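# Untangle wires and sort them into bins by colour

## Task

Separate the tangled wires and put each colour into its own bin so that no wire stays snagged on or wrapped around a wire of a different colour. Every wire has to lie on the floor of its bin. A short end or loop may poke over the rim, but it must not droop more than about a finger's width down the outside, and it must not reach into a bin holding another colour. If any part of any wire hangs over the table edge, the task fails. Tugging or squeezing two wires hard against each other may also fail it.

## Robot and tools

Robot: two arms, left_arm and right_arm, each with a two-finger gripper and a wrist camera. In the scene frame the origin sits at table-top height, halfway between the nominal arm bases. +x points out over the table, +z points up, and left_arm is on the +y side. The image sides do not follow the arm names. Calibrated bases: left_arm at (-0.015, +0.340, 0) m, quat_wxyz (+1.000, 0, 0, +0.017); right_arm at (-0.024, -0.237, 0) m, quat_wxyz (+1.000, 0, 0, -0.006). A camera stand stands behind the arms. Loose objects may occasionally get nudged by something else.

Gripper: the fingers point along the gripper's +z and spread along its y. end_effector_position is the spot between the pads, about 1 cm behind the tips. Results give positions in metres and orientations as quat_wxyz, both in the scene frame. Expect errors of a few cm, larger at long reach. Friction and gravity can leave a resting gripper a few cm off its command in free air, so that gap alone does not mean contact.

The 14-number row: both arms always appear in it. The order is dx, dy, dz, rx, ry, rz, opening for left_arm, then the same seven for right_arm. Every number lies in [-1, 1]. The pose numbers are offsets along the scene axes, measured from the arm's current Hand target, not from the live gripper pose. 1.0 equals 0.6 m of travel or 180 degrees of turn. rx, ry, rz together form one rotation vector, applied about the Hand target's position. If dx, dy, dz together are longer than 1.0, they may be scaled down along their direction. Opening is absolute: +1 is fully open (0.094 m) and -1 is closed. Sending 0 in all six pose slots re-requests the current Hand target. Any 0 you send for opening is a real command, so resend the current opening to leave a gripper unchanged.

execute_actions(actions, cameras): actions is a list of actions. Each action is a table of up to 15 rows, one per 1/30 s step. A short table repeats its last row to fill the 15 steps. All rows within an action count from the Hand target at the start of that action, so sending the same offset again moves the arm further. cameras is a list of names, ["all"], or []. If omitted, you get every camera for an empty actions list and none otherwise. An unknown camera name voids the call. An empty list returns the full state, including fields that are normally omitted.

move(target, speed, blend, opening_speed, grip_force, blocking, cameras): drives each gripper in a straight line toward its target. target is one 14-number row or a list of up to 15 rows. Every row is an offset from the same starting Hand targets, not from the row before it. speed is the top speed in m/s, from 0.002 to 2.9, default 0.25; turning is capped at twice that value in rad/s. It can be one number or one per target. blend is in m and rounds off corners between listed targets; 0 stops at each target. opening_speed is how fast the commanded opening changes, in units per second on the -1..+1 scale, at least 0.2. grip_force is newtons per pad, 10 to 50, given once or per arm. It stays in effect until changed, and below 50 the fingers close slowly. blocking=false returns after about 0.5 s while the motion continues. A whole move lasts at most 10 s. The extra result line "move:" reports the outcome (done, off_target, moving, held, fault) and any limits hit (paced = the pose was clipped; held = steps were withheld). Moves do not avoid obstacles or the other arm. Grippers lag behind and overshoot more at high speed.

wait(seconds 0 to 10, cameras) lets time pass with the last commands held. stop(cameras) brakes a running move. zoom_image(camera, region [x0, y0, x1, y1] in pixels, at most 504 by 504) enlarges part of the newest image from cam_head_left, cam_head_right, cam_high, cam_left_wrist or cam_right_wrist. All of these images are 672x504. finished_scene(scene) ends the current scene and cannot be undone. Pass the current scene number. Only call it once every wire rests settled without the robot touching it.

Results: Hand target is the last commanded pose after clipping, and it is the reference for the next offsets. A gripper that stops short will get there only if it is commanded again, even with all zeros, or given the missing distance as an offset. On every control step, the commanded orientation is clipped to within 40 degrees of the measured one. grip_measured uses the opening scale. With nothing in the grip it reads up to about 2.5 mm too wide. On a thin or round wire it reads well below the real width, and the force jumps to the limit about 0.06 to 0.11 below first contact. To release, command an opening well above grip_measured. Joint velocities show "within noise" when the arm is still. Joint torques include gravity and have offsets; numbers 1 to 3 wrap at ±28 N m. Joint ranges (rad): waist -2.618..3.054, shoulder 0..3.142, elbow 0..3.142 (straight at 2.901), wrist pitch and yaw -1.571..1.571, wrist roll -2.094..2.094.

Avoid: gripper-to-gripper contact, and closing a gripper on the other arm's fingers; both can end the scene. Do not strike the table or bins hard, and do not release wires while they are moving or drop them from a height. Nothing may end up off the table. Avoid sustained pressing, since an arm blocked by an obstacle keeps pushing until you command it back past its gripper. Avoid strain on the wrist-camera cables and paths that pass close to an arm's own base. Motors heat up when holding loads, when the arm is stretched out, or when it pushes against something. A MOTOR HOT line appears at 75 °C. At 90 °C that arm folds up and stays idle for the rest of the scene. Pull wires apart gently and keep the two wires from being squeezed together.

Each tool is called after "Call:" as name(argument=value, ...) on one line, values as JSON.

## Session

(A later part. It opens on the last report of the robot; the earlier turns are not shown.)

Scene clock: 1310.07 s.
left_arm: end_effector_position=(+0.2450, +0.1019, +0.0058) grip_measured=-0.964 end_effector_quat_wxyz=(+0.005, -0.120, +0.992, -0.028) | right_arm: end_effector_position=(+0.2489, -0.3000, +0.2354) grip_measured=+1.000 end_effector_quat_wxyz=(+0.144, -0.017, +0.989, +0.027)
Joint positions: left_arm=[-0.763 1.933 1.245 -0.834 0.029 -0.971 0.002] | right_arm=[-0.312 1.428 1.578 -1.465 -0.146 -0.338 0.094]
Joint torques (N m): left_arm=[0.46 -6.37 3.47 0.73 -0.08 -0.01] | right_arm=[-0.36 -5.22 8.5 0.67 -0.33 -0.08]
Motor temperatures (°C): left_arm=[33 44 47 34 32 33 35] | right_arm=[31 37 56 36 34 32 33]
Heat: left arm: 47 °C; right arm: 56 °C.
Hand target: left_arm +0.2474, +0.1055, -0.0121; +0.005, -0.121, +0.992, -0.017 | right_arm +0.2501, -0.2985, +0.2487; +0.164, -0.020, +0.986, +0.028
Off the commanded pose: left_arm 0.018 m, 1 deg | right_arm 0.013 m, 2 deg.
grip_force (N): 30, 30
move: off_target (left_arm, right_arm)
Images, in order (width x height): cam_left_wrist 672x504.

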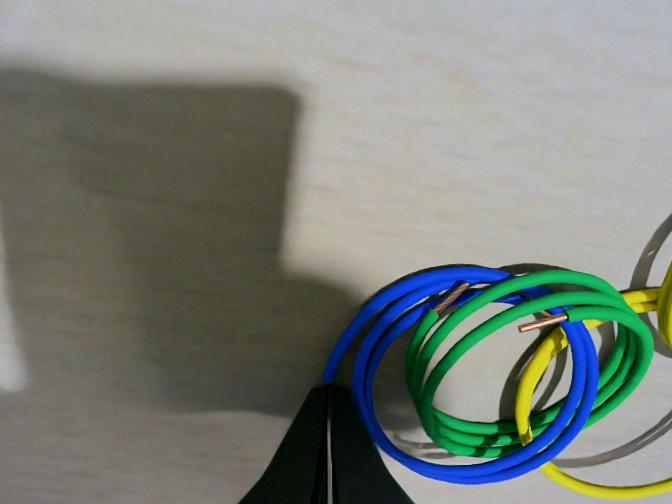

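Call:
move(target=[0,0.03,0.13,0,0,0,-1,0,0,0,0,0,0,1], grip_force=[50,50], speed=0.06, cameras=["all"])

Call:
zoom_image(camera="cam_left_wrist", region=[200, 150, 600, 504])

Call:
zoom_image(camera="cam_high", region=[200, 220, 320, 320])

Scene clock: 1321.87 s.
left_arm: end_effector_position=(+0.2427, +0.1210, +0.0550) grip_measured=-0.983 end_effector_quat_wxyz=(-0.006, -0.122, +0.992, -0.016) | right_arm: end_effector_position=(+0.2489, -0.3000, +0.2354) grip_measured=+1.000 end_effector_quat_wxyz=(+0.144, -0.017, +0.989, +0.027)
Joint positions: left_arm=[-0.725 1.846 1.337 -1.047 0.031 -0.936 0.001] | right_arm=[-0.312 1.428 1.578 -1.465 -0.146 -0.338 0.094]
Joint torques (N m): left_arm=[0.59 -10.44 6.76 0.04 -0.07 0.07] | right_arm=[-0.36 -5.2 8.5 0.67 -0.33 -0.08]
Motor temperatures (°C): left_arm=[33 44 47 34 32 33 35] | right_arm=[31 37 56 36 34 32 33]
Heat: left arm: 47 °C; right arm: 56 °C.
Hand target: left_arm +0.2474, +0.1235, +0.0658; +0.005, -0.121, +0.992, -0.017 | right_arm +0.2501, -0.2985, +0.2487; +0.164, -0.020, +0.986, +0.028
Off the commanded pose: left_arm 0.012 m, 1 deg | right_arm 0.013 m, 2 deg.
move: off_target (left_arm, right_arm)

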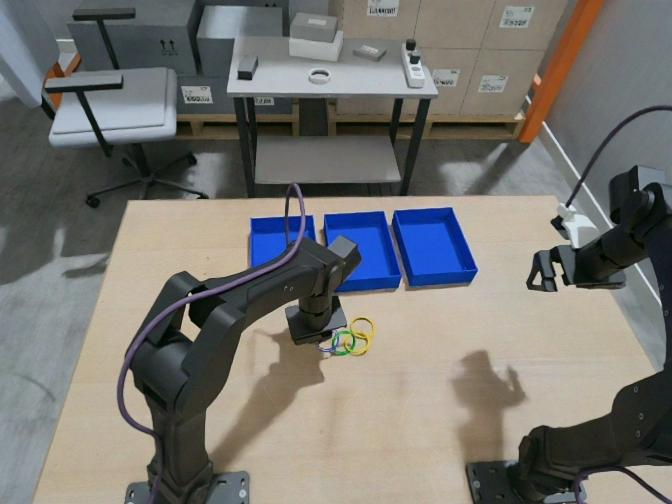

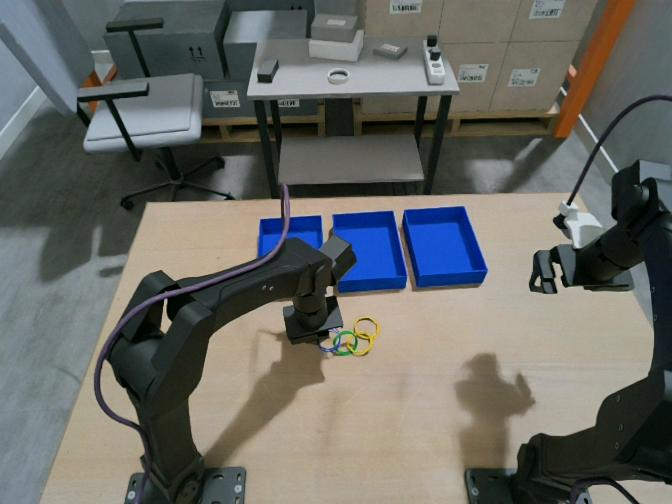

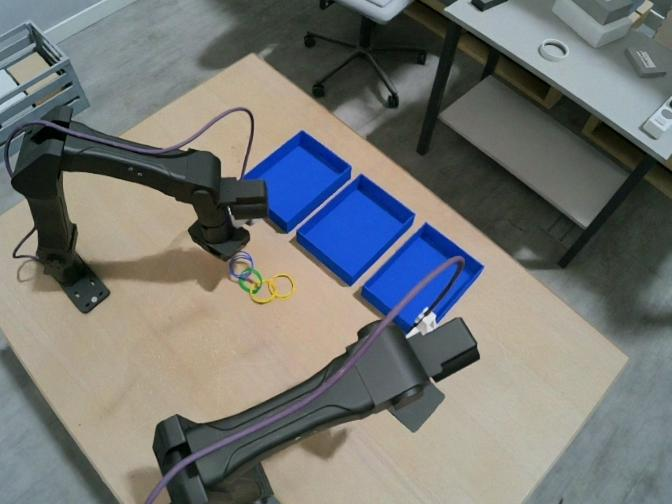

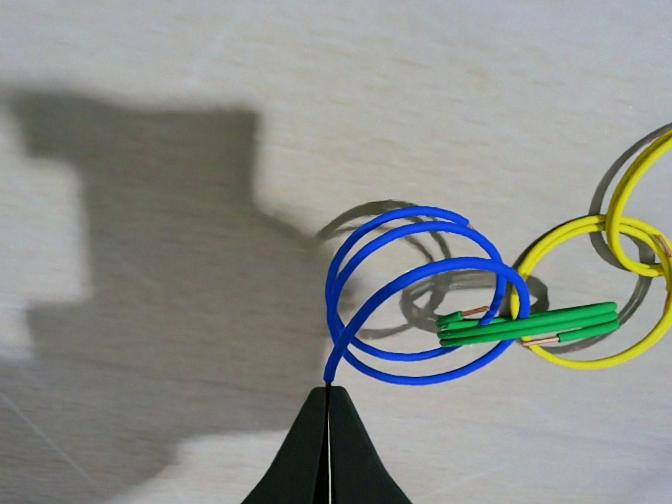

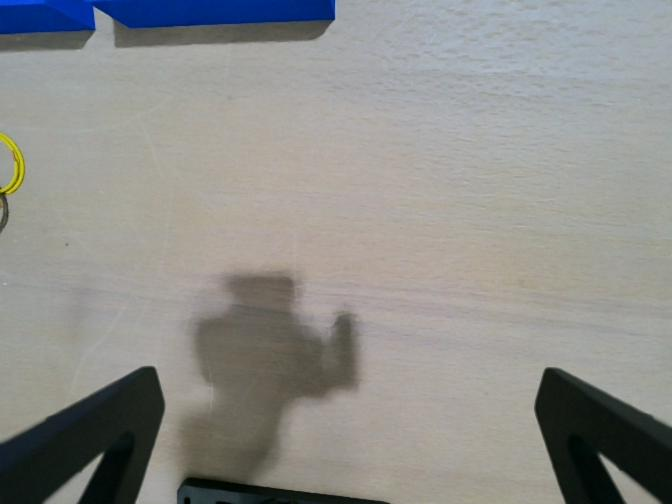

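Scaled by 1.260 from the camera's 672x504 image, which has a finer 960x720 frame.

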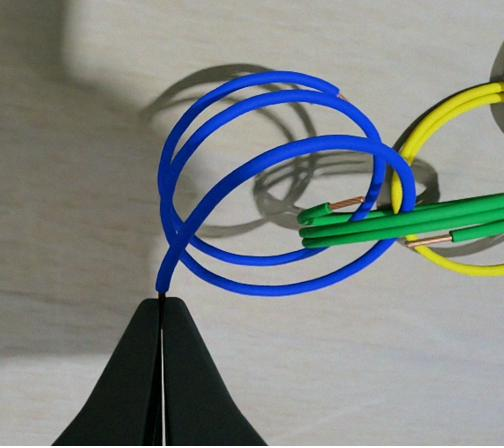

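Scaled by 4.200 from the camera's 672x504 image, which has a finer 960x720 frame.

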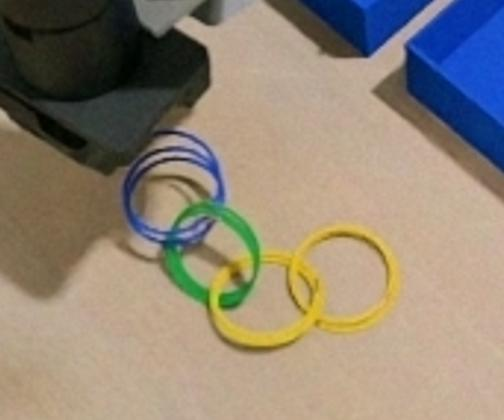

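Call:
move(target=[0,0,0,0,0,0,-1,0.0,0.36,-0.148,0,0,0,0], speed=0.2, cameras=["cam_left_wrist","cam_right_wrist","cam_high"])

Call:
zoom_image(camera="cam_right_wrist", region=[100, 100, 500, 504])

Scene clock: 1339.03 s.
left_arm: end_effector_position=(+0.2426, +0.1210, +0.0550) grip_measured=-0.983 end_effector_quat_wxyz=(-0.007, -0.122, +0.992, -0.016) | right_arm: end_effector_position=(+0.2488, -0.0807, +0.1646) grip_measured=+0.001 end_effector_quat_wxyz=(+0.162, -0.024, +0.986, +0.037)
Joint positions: left_arm=[-0.725 1.846 1.337 -1.047 0.031 -0.936 0.001] | right_arm=[0.592 1.437 1.282 -1.098 0.108 0.515 0.047]
Joint torques (N m): left_arm=[0.73 -10.54 6.72 0.03 -0.11 0.06] | right_arm=[0.21 -4.23 5.2 1.04 0.2 0.08]
Motor temperatures (°C): left_arm=[33 47 49 34 32 33 36] | right_arm=[31 37 56 36 34 32 33]
Heat: left arm: 49 °C; right arm: 56 °C.
Hand target: left_arm +0.2474, +0.1235, +0.0658; +0.005, -0.121, +0.992, -0.017 | right_arm +0.2501, -0.0825, +0.1598; +0.163, -0.020, +0.986, +0.028
Off the commanded pose: left_arm 0.012 m, 1 deg | right_arm 0.005 m, 1 deg.
move: off_target (left_arm)
Images, in order (width x height): cam_high 672x504, cam_left_wrist 672x504, cam_right_wrist 672x504.

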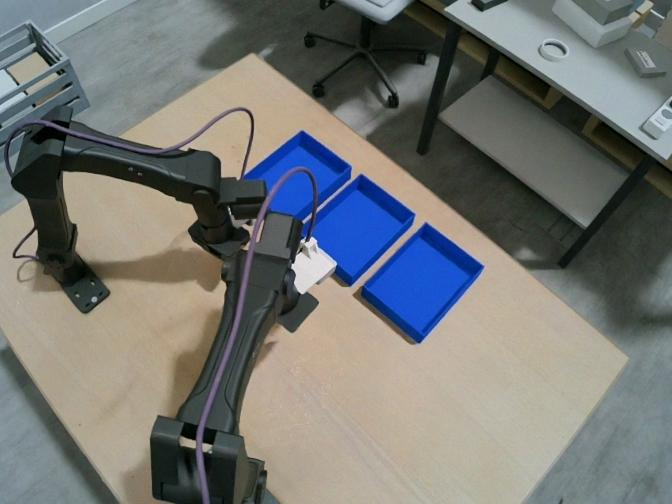

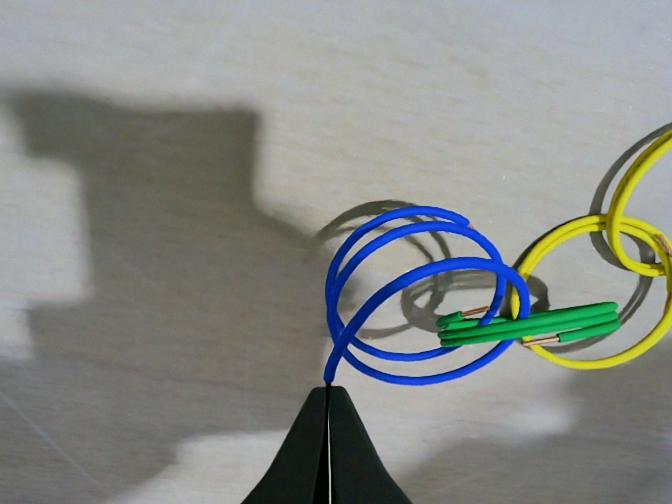

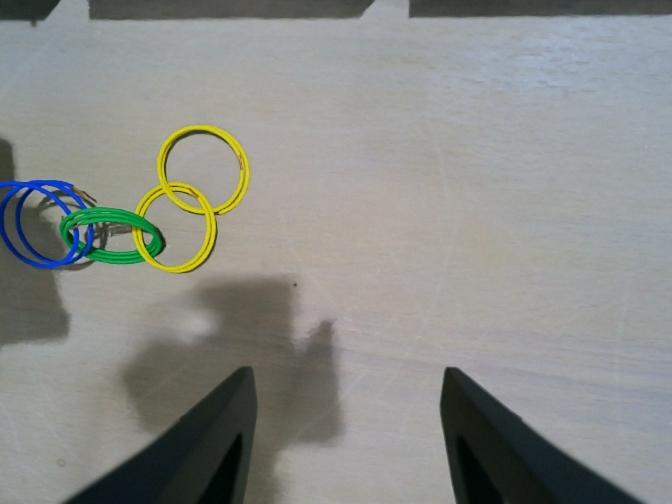

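Scaled by 1.248 from the camera's 672x504 image, which has a finer 960x720 frame.

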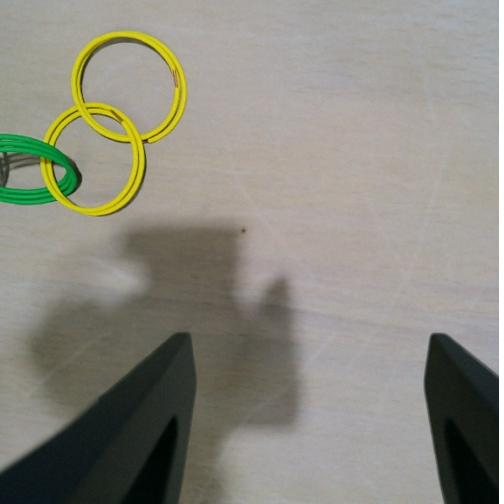

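Call:
move(target=[0,0,0,0,0,0,-1,0.036,0.115,-0.17,0.11,0,0,-0.5], speed=0.15, cameras=["all"])

Call:
zoom_image(camera="cam_right_wrist", region=[150, 100, 550, 504])

Scene clock: 1363.13 s.
left_arm: end_effector_position=(+0.2426, +0.1210, +0.0550) grip_measured=-0.983 end_effector_quat_wxyz=(-0.007, -0.122, +0.992, -0.016) | right_arm: end_effector_position=(+0.2742, -0.0122, +0.0654) grip_measured=-0.499 end_effector_quat_wxyz=(+0.173, +0.005, +0.965, +0.197)
Joint positions: left_arm=[-0.725 1.846 1.337 -1.047 0.031 -0.936 0.001] | right_arm=[0.592 1.567 0.917 -0.406 -0.133 0.626 0.024]
Joint torques (N m): left_arm=[0.84 -10.65 6.86 0.03 -0.06 0.06] | right_arm=[-0.29 -4.97 4.82 1.42 -0.25 0.03]
Motor temperatures (°C): left_arm=[33 50 50 33 32 33 36] | right_arm=[31 37 51 36 34 32 33]
Heat: left arm: 50 °C; right arm: 51 °C.
Hand target: left_arm +0.2474, +0.1235, +0.0658; +0.005, -0.121, +0.992, -0.017 | right_arm +0.2717, -0.0135, +0.0578; +0.164, +0.008, +0.966, +0.198
Off the commanded pose: left_arm 0.012 m, 1 deg | right_arm 0.008 m, 1 deg.
move: off_target (left_arm)

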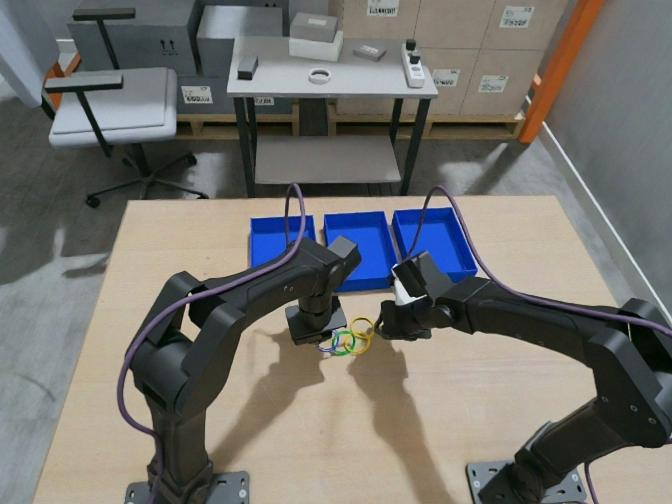

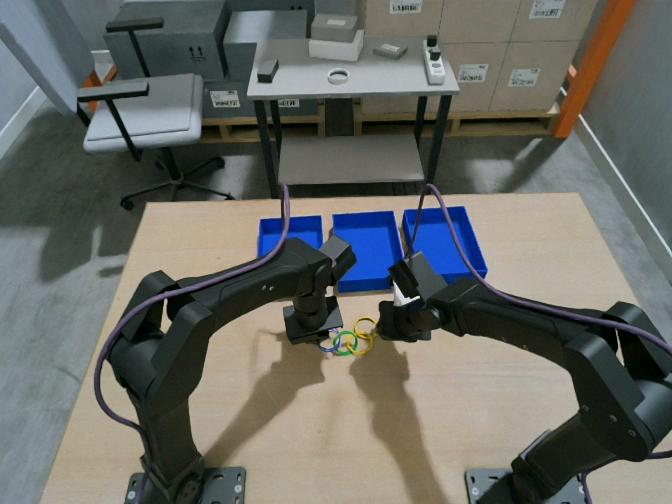

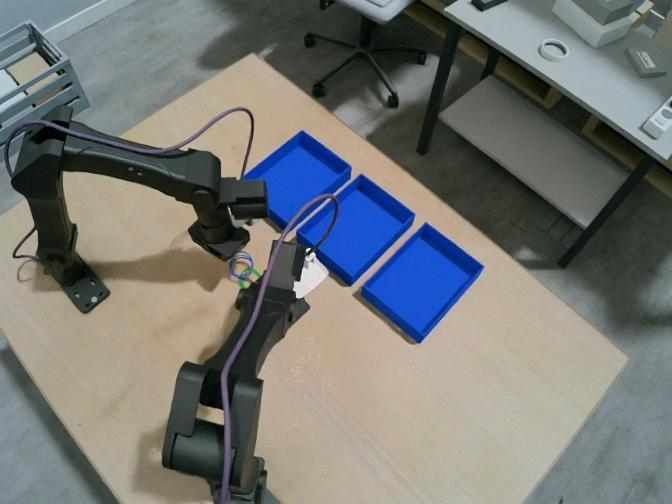

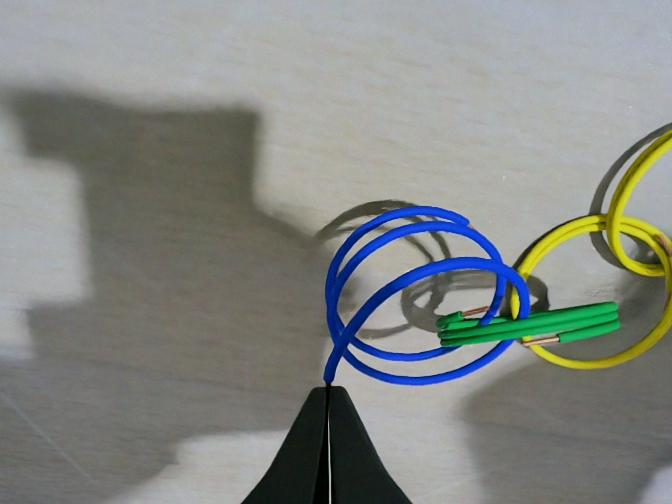

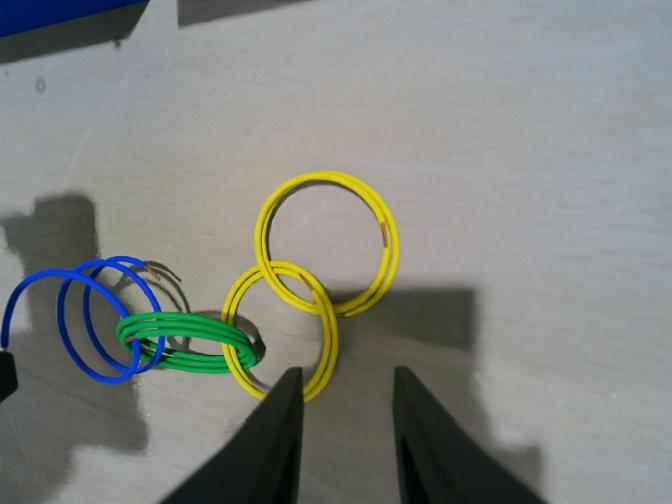

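Scaled by 1.248 from the camera's 672x504 image, which has a finer 960x720 frame.

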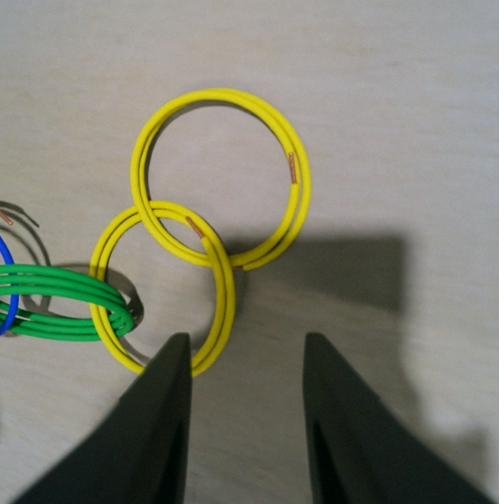

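Call:
move(target=[0,0,0,0,0,0,-1,-0.02,0.045,-0.05,0,0,0,-0.5], speed=0.08, cameras=["cam_right_wrist"])

Scene clock: 1392.50 s.
left_arm: end_effector_position=(+0.2426, +0.1210, +0.0550) grip_measured=-0.983 end_effector_quat_wxyz=(-0.007, -0.122, +0.992, -0.016) | right_arm: end_effector_position=(+0.2617, +0.0164, +0.0364) grip_measured=-0.499 end_effector_quat_wxyz=(+0.166, +0.006, +0.964, +0.207)
Joint positions: left_arm=[-0.725 1.846 1.337 -1.047 0.031 -0.936 0.001] | right_arm=[0.684 1.646 0.865 -0.263 -0.11 0.714 0.024]
Joint torques (N m): left_arm=[0.73 -10.61 6.87 0.01 -0.06 0.09] | right_arm=[0.38 -5.2 4.55 1.46 0.07 0.04]
Heat: left arm: 51 °C; right arm: 50 °C.
Hand target: left_arm +0.2474, +0.1235, +0.0658; +0.005, -0.121, +0.992, -0.017 | right_arm +0.2597, +0.0134, +0.0279; +0.165, +0.008, +0.966, +0.197
Off the commanded pose: left_arm 0.012 m, 1 deg | right_arm 0.009 m, 1 deg.
move: off_target (left_arm)
Images, in order (width x height): cam_right_wrist 672x504.

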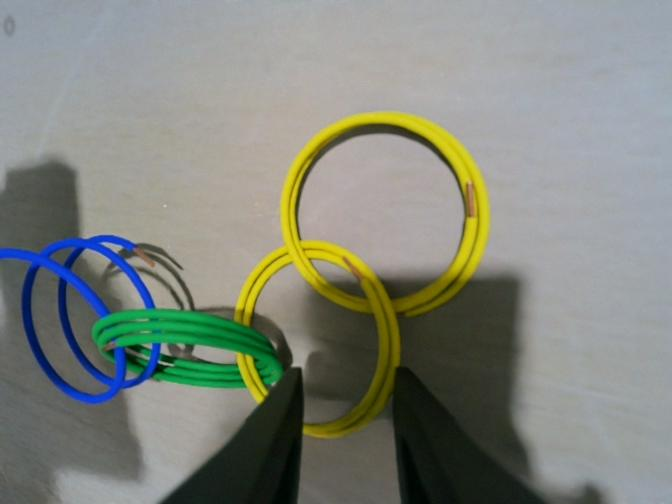

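Call:
move(target=[[0,0,0,0,0,0,-1,0.0,0.0,0,0,0,0,-0.65],[0,0,0,0,0,0,-1,0.0,0.0,-0.046,0,0,0,-0.65]], speed=0.05, cameras=["cam_right_wrist"])

Scene clock: 1415.97 s.
left_arm: end_effector_position=(+0.2426, +0.1210, +0.0550) grip_measured=-0.983 end_effector_quat_wxyz=(-0.007, -0.122, +0.992, -0.016) | right_arm: end_effector_position=(+0.2720, +0.0245, +0.0253) grip_measured=-0.649 end_effector_quat_wxyz=(+0.190, +0.005, +0.956, +0.226)
Joint positions: left_arm=[-0.725 1.846 1.337 -1.047 0.031 -0.936 0.001] | right_arm=[0.684 1.691 0.824 -0.114 -0.109 0.715 0.016]
Joint torques (N m): left_arm=[0.39 -10.61 6.9 0.04 -0.09 0.03] | right_arm=[0.38 -3.81 3.38 1.21 0.07 0.03]
Heat: left arm: 52 °C; right arm: 49 °C.
Hand target: left_arm +0.2474, +0.1235, +0.0658; +0.005, -0.121, +0.992, -0.017 | right_arm +0.2598, +0.0135, +0.0004; +0.165, +0.008, +0.966, +0.198
Off the commanded pose: left_arm 0.012 m, 1 deg | right_arm 0.030 m, 5 deg.
move: off_target (left_arm, right_arm)
Images, in order (width x height): cam_right_wrist 672x504.

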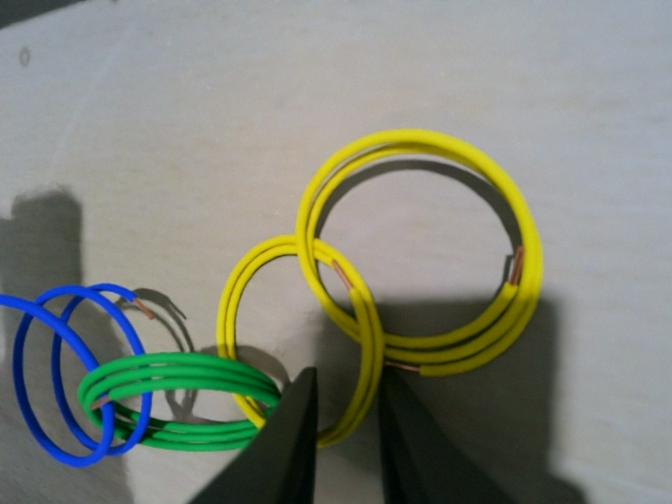

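Call:
move(target=[[0,0,0,0,0,0,-1,0.0,0.0,0.045,0,0,0,-0.6],[0,0,0,0,0,0,-1,0.002,-0.014,0.045,0,0,0,-0.6]], speed=0.08, cameras=["cam_right_wrist"])

Scene clock: 1427.83 s.
left_arm: end_effector_position=(+0.2426, +0.1210, +0.0550) grip_measured=-0.983 end_effector_quat_wxyz=(-0.007, -0.122, +0.992, -0.016) | right_arm: end_effector_position=(+0.2641, +0.0122, +0.0251) grip_measured=-0.602 end_effector_quat_wxyz=(+0.169, +0.008, +0.964, +0.206)
Joint positions: left_arm=[-0.725 1.846 1.337 -1.047 0.031 -0.936 0.001] | right_arm=[0.671 1.667 0.834 -0.208 -0.11 0.706 0.019]
Joint torques (N m): left_arm=[0.76 -10.65 6.79 0.06 -0.07 0.04] | right_arm=[-0.62 -7.99 5.52 0.85 -0.07 -0.09]
Heat: left arm: 52 °C; right arm: 48 °C.
Hand target: left_arm +0.2474, +0.1235, +0.0658; +0.005, -0.121, +0.992, -0.017 | right_arm +0.2610, +0.0051, +0.0273; +0.165, +0.008, +0.966, +0.197
Off the commanded pose: left_arm 0.012 m, 1 deg | right_arm 0.008 m, 1 deg.
move: off_target (left_arm)
Images, in order (width x height): cam_right_wrist 672x504.

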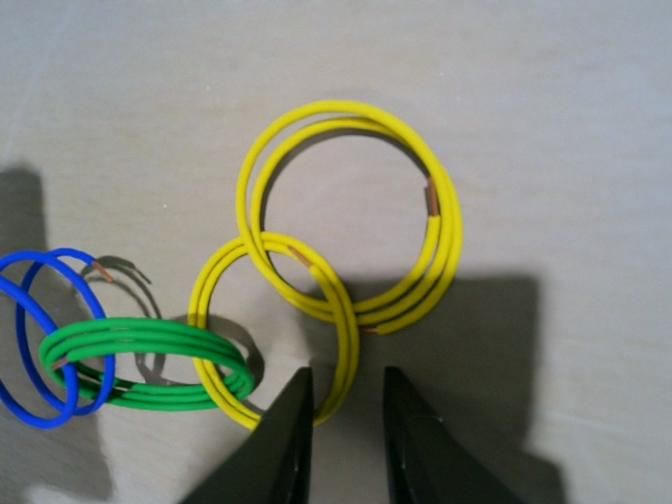

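Call:
move(target=[[0,0,0,0,0,0,-1,0.0,0.004,-0.046,0,0,0,-0.6]], speed=0.05, cameras=["cam_right_wrist"])

Scene clock: 1438.77 s.
left_arm: end_effector_position=(+0.2426, +0.1210, +0.0550) grip_measured=-0.983 end_effector_quat_wxyz=(-0.007, -0.122, +0.992, -0.016) | right_arm: end_effector_position=(+0.2737, +0.0197, +0.0256) grip_measured=-0.601 end_effector_quat_wxyz=(+0.193, +0.006, +0.955, +0.225)
Joint positions: left_arm=[-0.725 1.846 1.337 -1.047 0.031 -0.936 0.001] | right_arm=[0.671 1.682 0.813 -0.108 -0.11 0.706 0.019]
Joint torques (N m): left_arm=[0.64 -10.59 6.79 -0.01 -0.1 0.05] | right_arm=[-0.12 -3.69 3.25 1.16 -0.04 -0.04]
Heat: left arm: 52 °C; right arm: 48 °C.
Hand target: left_arm +0.2474, +0.1235, +0.0658; +0.005, -0.121, +0.992, -0.017 | right_arm +0.2610, +0.0075, -0.0003; +0.165, +0.008, +0.966, +0.198
Off the commanded pose: left_arm 0.012 m, 1 deg | right_arm 0.031 m, 5 deg.
move: off_target (left_arm, right_arm)
Images, in order (width x height): cam_right_wrist 672x504.

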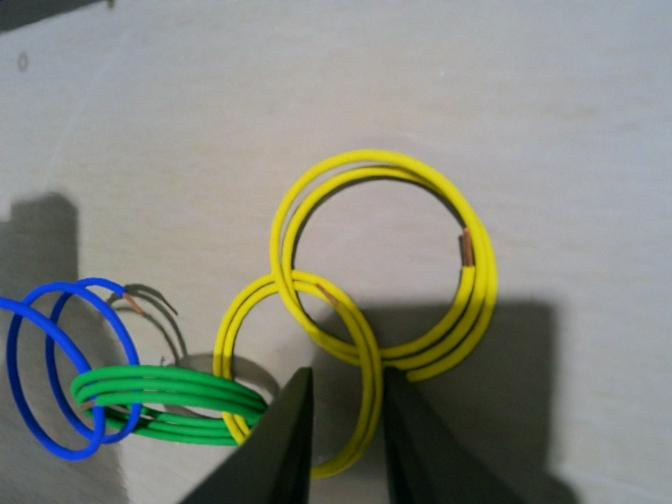

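Call:
move(target=[[0,0,0,0,0,0,-1,0.005,0.0,0.022,0,0,0,-0.6],[0,0,0,0,0,0,-1,0.005,0.0,0.022,0,0,0,-1]], speed=0.05, opening_speed=0.3, cameras=["cam_right_wrist"])

Scene clock: 1448.60 s.
left_arm: end_effector_position=(+0.2426, +0.1210, +0.0550) grip_measured=-0.983 end_effector_quat_wxyz=(-0.007, -0.122, +0.992, -0.016) | right_arm: end_effector_position=(+0.2709, +0.0155, +0.0224) grip_measured=-0.955 end_effector_quat_wxyz=(+0.185, +0.009, +0.958, +0.218)
Joint positions: left_arm=[-0.725 1.846 1.337 -1.047 0.031 -0.936 0.001] | right_arm=[0.667 1.682 0.813 -0.131 -0.11 0.706 0.002]
Joint torques (N m): left_arm=[0.62 -10.44 6.64 0.01 -0.07 0.04] | right_arm=[-0.31 -5.42 5.94 0.76 -0.07 -0.09]
Heat: left arm: 53 °C; right arm: 48 °C.
Hand target: left_arm +0.2474, +0.1235, +0.0658; +0.005, -0.121, +0.992, -0.017 | right_arm +0.2640, +0.0074, +0.0129; +0.165, +0.009, +0.966, +0.198
Off the commanded pose: left_arm 0.012 m, 1 deg | right_arm 0.014 m, 3 deg.
move: off_target (left_arm, right_arm); target 2's new opening was sent with right_arm's hand 0.020 m and 5 deg from that target
Images, in order (width x height): cam_right_wrist 672x504.

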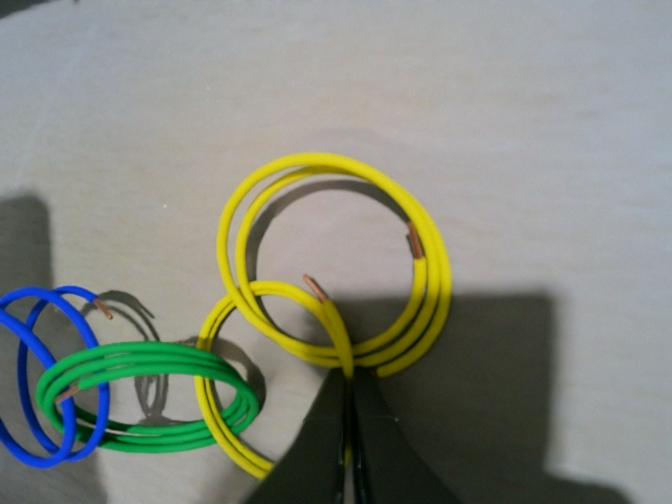

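Call:
move(target=[0,0.09,0.1,0,0,0,-1,0,0,0,0,0,0,-1], speed=0.05, cameras=["all"])

Call:
zoom_image(camera="cam_high", region=[190, 220, 310, 320])

Call:
zoom_image(camera="cam_head_left", region=[290, 290, 410, 380])

Scene clock: 1465.67 s.
left_arm: end_effector_position=(+0.2454, +0.1742, +0.1149) grip_measured=-0.983 end_effector_quat_wxyz=(-0.005, -0.123, +0.992, -0.016) | right_arm: end_effector_position=(+0.2709, +0.0155, +0.0224) grip_measured=-0.956 end_effector_quat_wxyz=(+0.185, +0.009, +0.958, +0.218)
Joint positions: left_arm=[-0.586 1.702 1.402 -1.26 0.031 -0.798 0.001] | right_arm=[0.667 1.682 0.813 -0.131 -0.11 0.706 0.002]
Joint torques (N m): left_arm=[0.58 -9.33 7.01 0.04 -0.03 0.04] | right_arm=[-0.29 -5.44 5.93 0.76 -0.07 -0.09]
Heat: left arm: 53 °C; right arm: 48 °C.
Hand target: left_arm +0.2474, +0.1774, +0.1258; +0.005, -0.121, +0.992, -0.017 | right_arm +0.2640, +0.0074, +0.0129; +0.165, +0.009, +0.966, +0.198
Off the commanded pose: left_arm 0.012 m, 1 deg | right_arm 0.014 m, 3 deg.
move: off_target (left_arm, right_arm)

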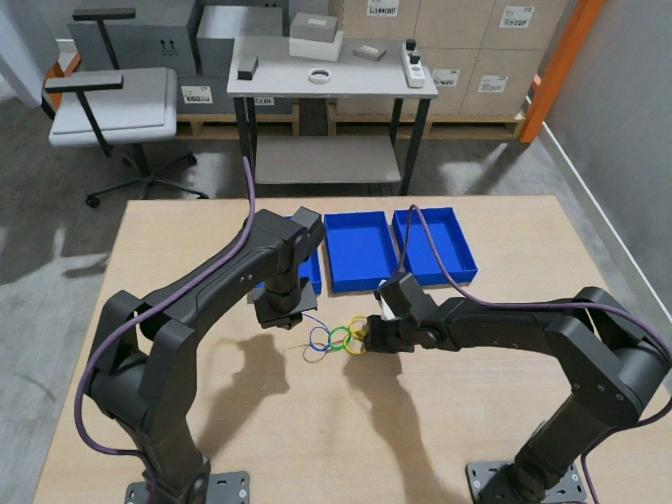

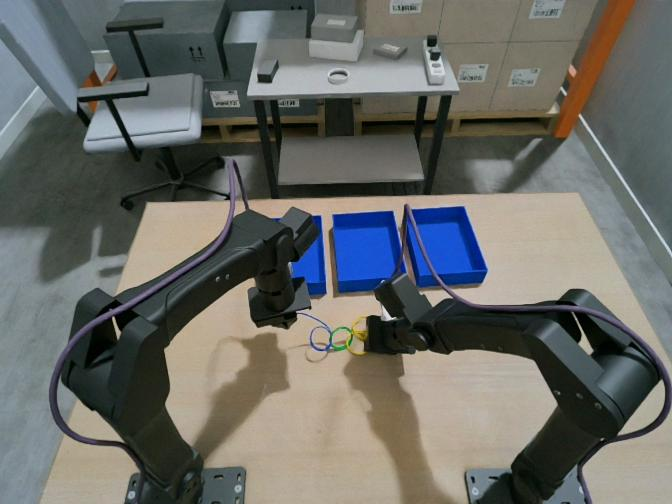

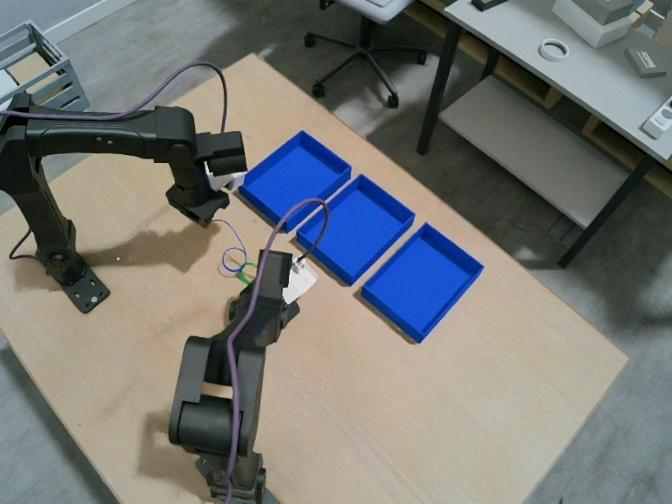

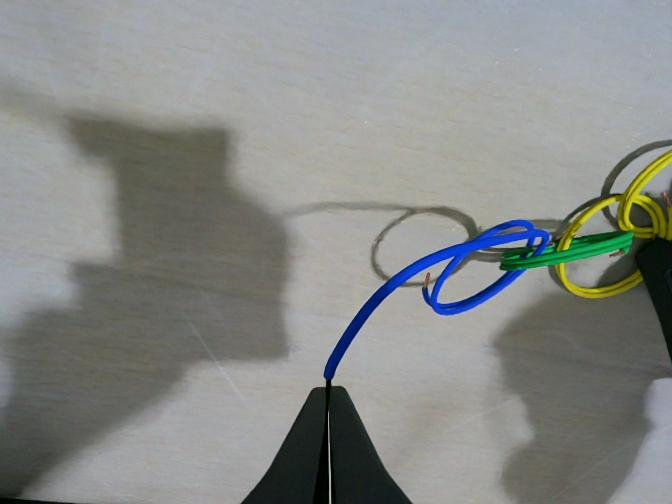

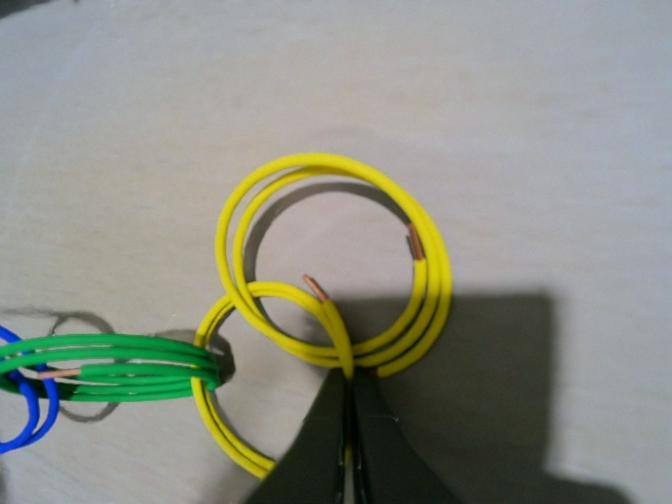

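Scaled by 4.200 from the camera's 672x504 image, which has a finer 960x720 frame.

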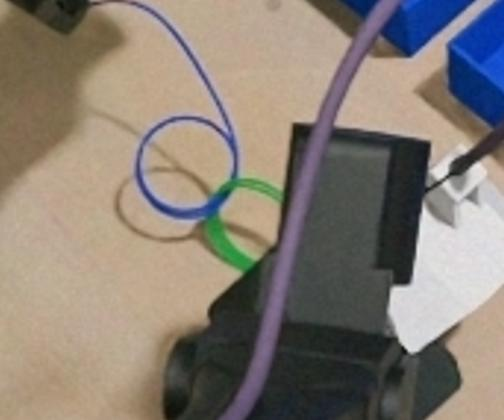

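Scaled by 4.200 from the camera's 672x504 image, which has a finer 960x720 frame.

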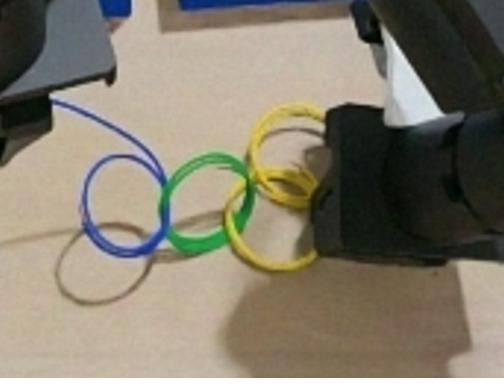

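Call:
move(target=[0,0.13,0.06,0,0,0,-1,0,0,0,0,0,0,-1], speed=0.05, cameras=["all"])

Call:
zoom_image(camera="cam_head_left", region=[250, 290, 410, 380])

Scene clock: 1476.13 s.
left_arm: end_effector_position=(+0.2475, +0.2529, +0.1515) grip_measured=-0.983 end_effector_quat_wxyz=(-0.005, -0.123, +0.992, -0.015) | right_arm: end_effector_position=(+0.2709, +0.0155, +0.0224) grip_measured=-0.956 end_effector_quat_wxyz=(+0.185, +0.009, +0.958, +0.218)
Joint positions: left_arm=[-0.338 1.588 1.425 -1.404 0.031 -0.551 0.001] | right_arm=[0.667 1.682 0.813 -0.131 -0.11 0.706 0.002]
Joint torques (N m): left_arm=[0.5 -7.94 7.01 -0.01 0 0.08] | right_arm=[-0.29 -5.42 5.94 0.76 -0.07 -0.09]
Heat: left arm: 52 °C; right arm: 48 °C.
Hand target: left_arm +0.2474, +0.2554, +0.1619; +0.005, -0.121, +0.992, -0.018 | right_arm +0.2640, +0.0074, +0.0129; +0.165, +0.009, +0.966, +0.198
Off the commanded pose: left_arm 0.011 m, 1 deg | right_arm 0.014 m, 3 deg.
move: off_target (left_arm, right_arm)

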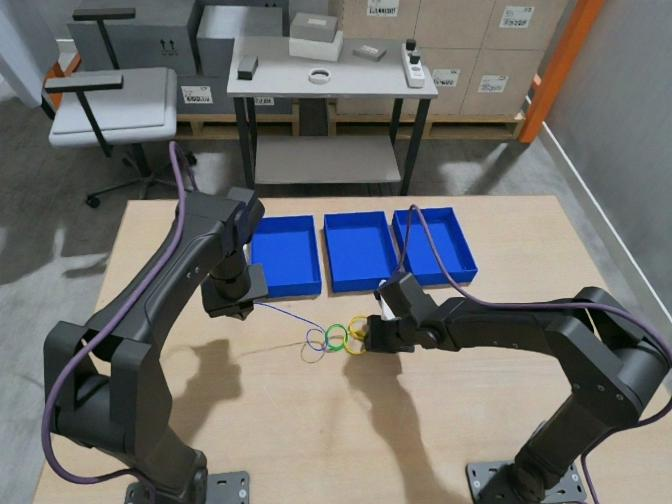

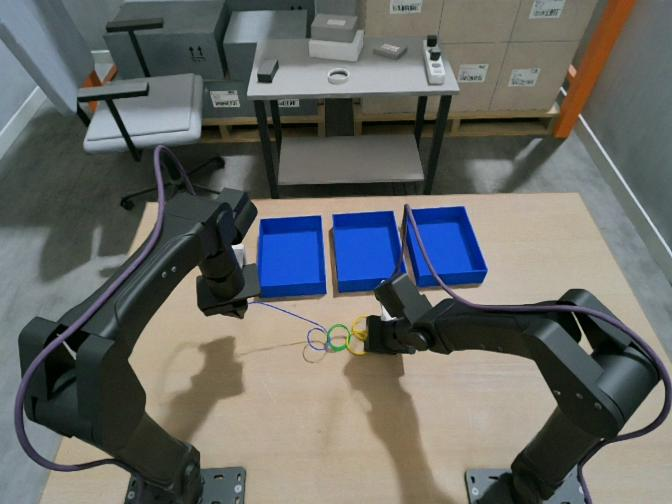

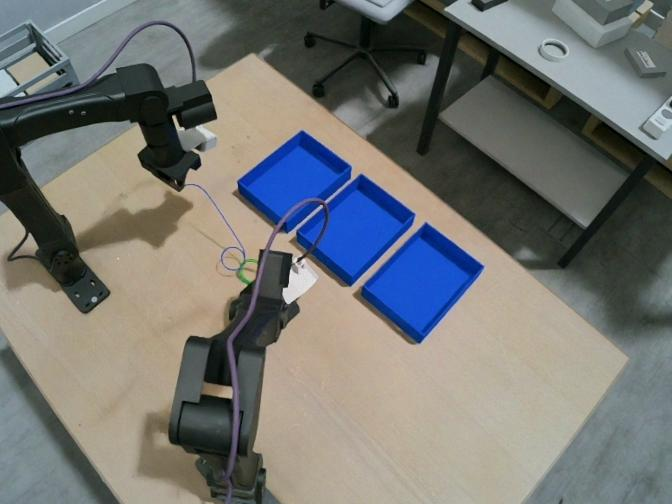

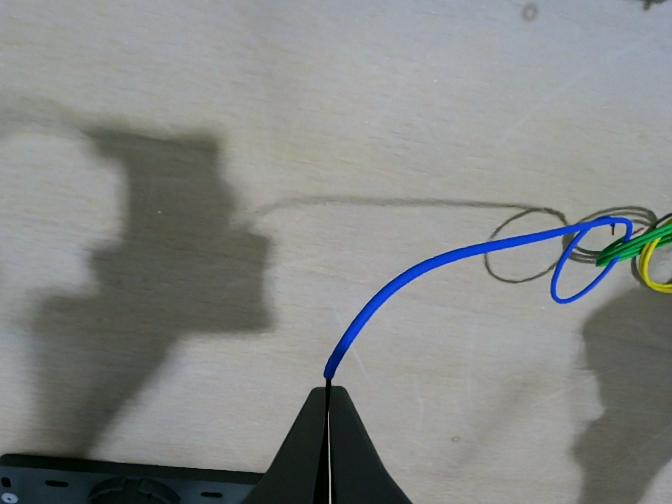

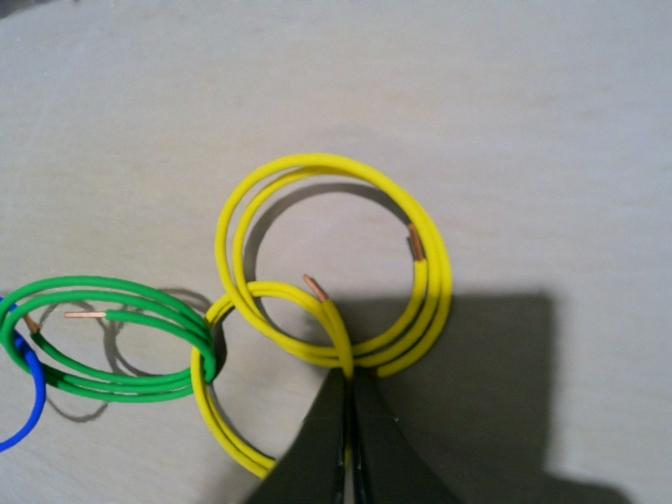

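Scaled by 3.150 from the camera's 672x504 image, which has a finer 960x720 frame.

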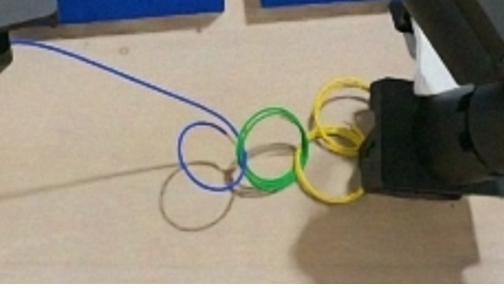

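Call:
move(target=[0,0.14,0.06,0,0,0,-1,0,0,0,0,0,0,-1], speed=0.05, cameras=["all"])

Call:
zoom_image(camera="cam_head_left", region=[220, 270, 410, 380])

Scene clock: 1486.23 s.
left_arm: end_effector_position=(+0.2494, +0.3380, +0.1875) grip_measured=-0.983 end_effector_quat_wxyz=(+0.001, -0.124, +0.992, -0.016) | right_arm: end_effector_position=(+0.2709, +0.0155, +0.0224) grip_measured=-0.956 end_effector_quat_wxyz=(+0.185, +0.009, +0.958, +0.218)
Joint positions: left_arm=[-0.024 1.56 1.541 -1.545 0.032 -0.238 0.001] | right_arm=[0.667 1.682 0.813 -0.131 -0.11 0.706 0.002]
Joint torques (N m): left_arm=[0.65 -7.68 6.82 0 0.08 0.08] | right_arm=[-0.29 -5.44 5.93 0.76 -0.07 -0.1]
Heat: left arm: 51 °C; right arm: 47 °C.
Hand target: left_arm +0.2473, +0.3394, +0.1978; +0.005, -0.121, +0.992, -0.017 | right_arm +0.2640, +0.0074, +0.0129; +0.165, +0.009, +0.966, +0.198
Off the commanded pose: left_arm 0.011 m, 1 deg | right_arm 0.014 m, 3 deg.
joint sent to its limit (left arm) — joint 4 (wrist pitch), lower limit. The joint targets still meet the commanded pose.
move: off_target (left_arm, right_arm)

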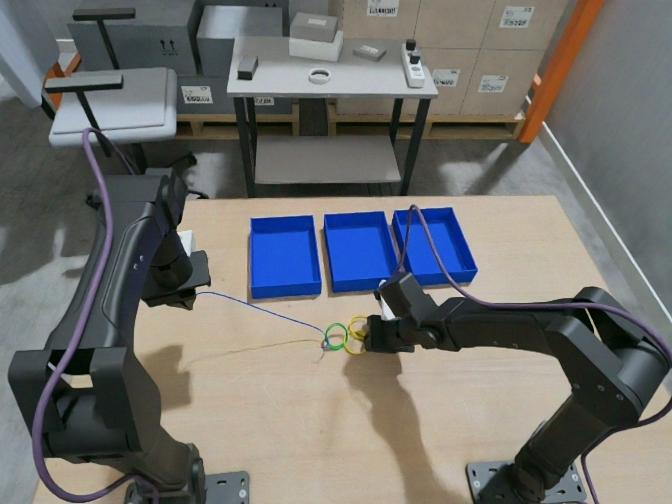

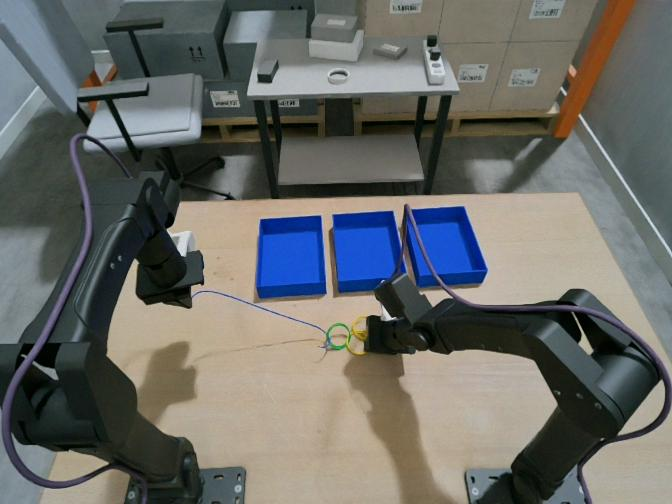

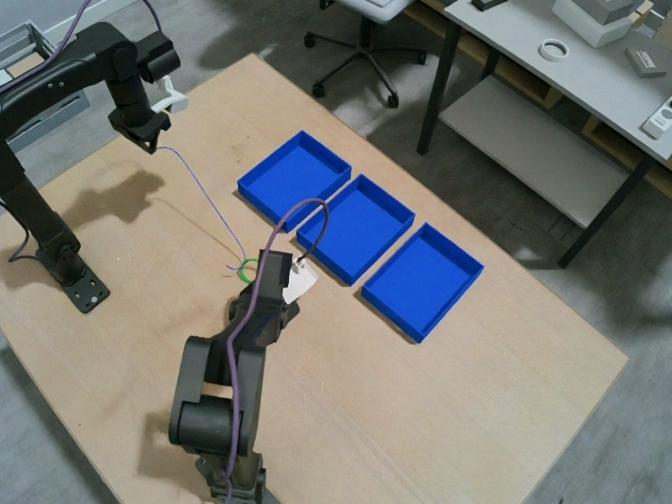

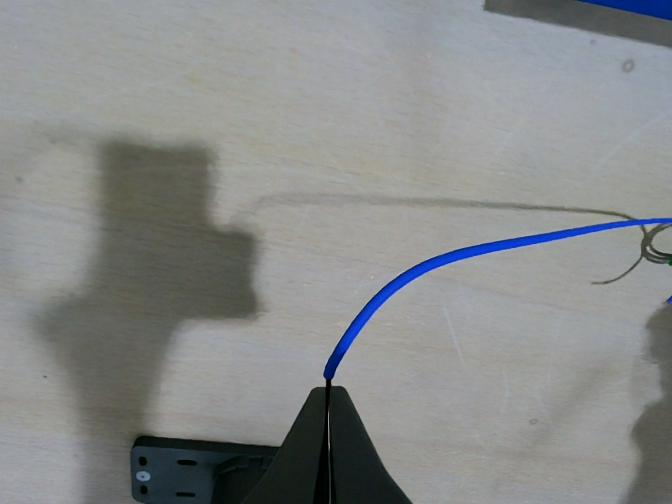

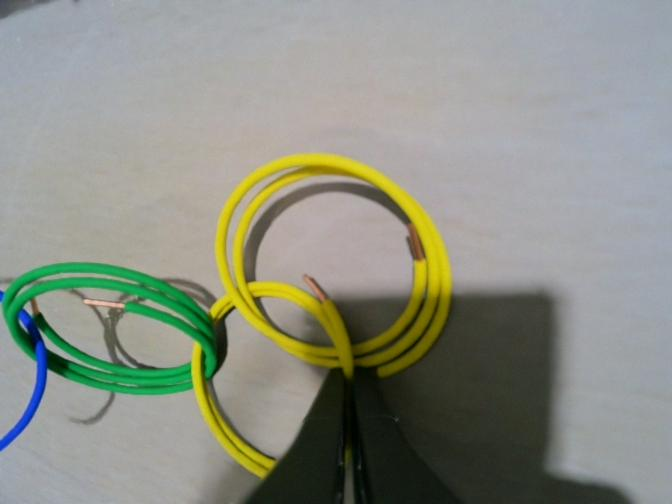

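Scaled by 2.653 from the camera's 672x504 image, which has a finer 960x720 frame.

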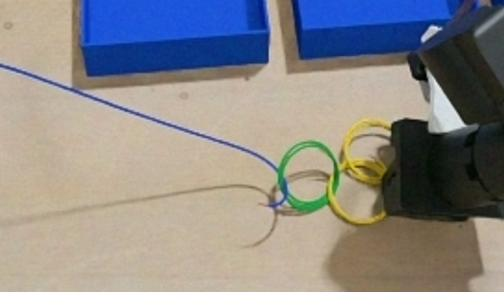

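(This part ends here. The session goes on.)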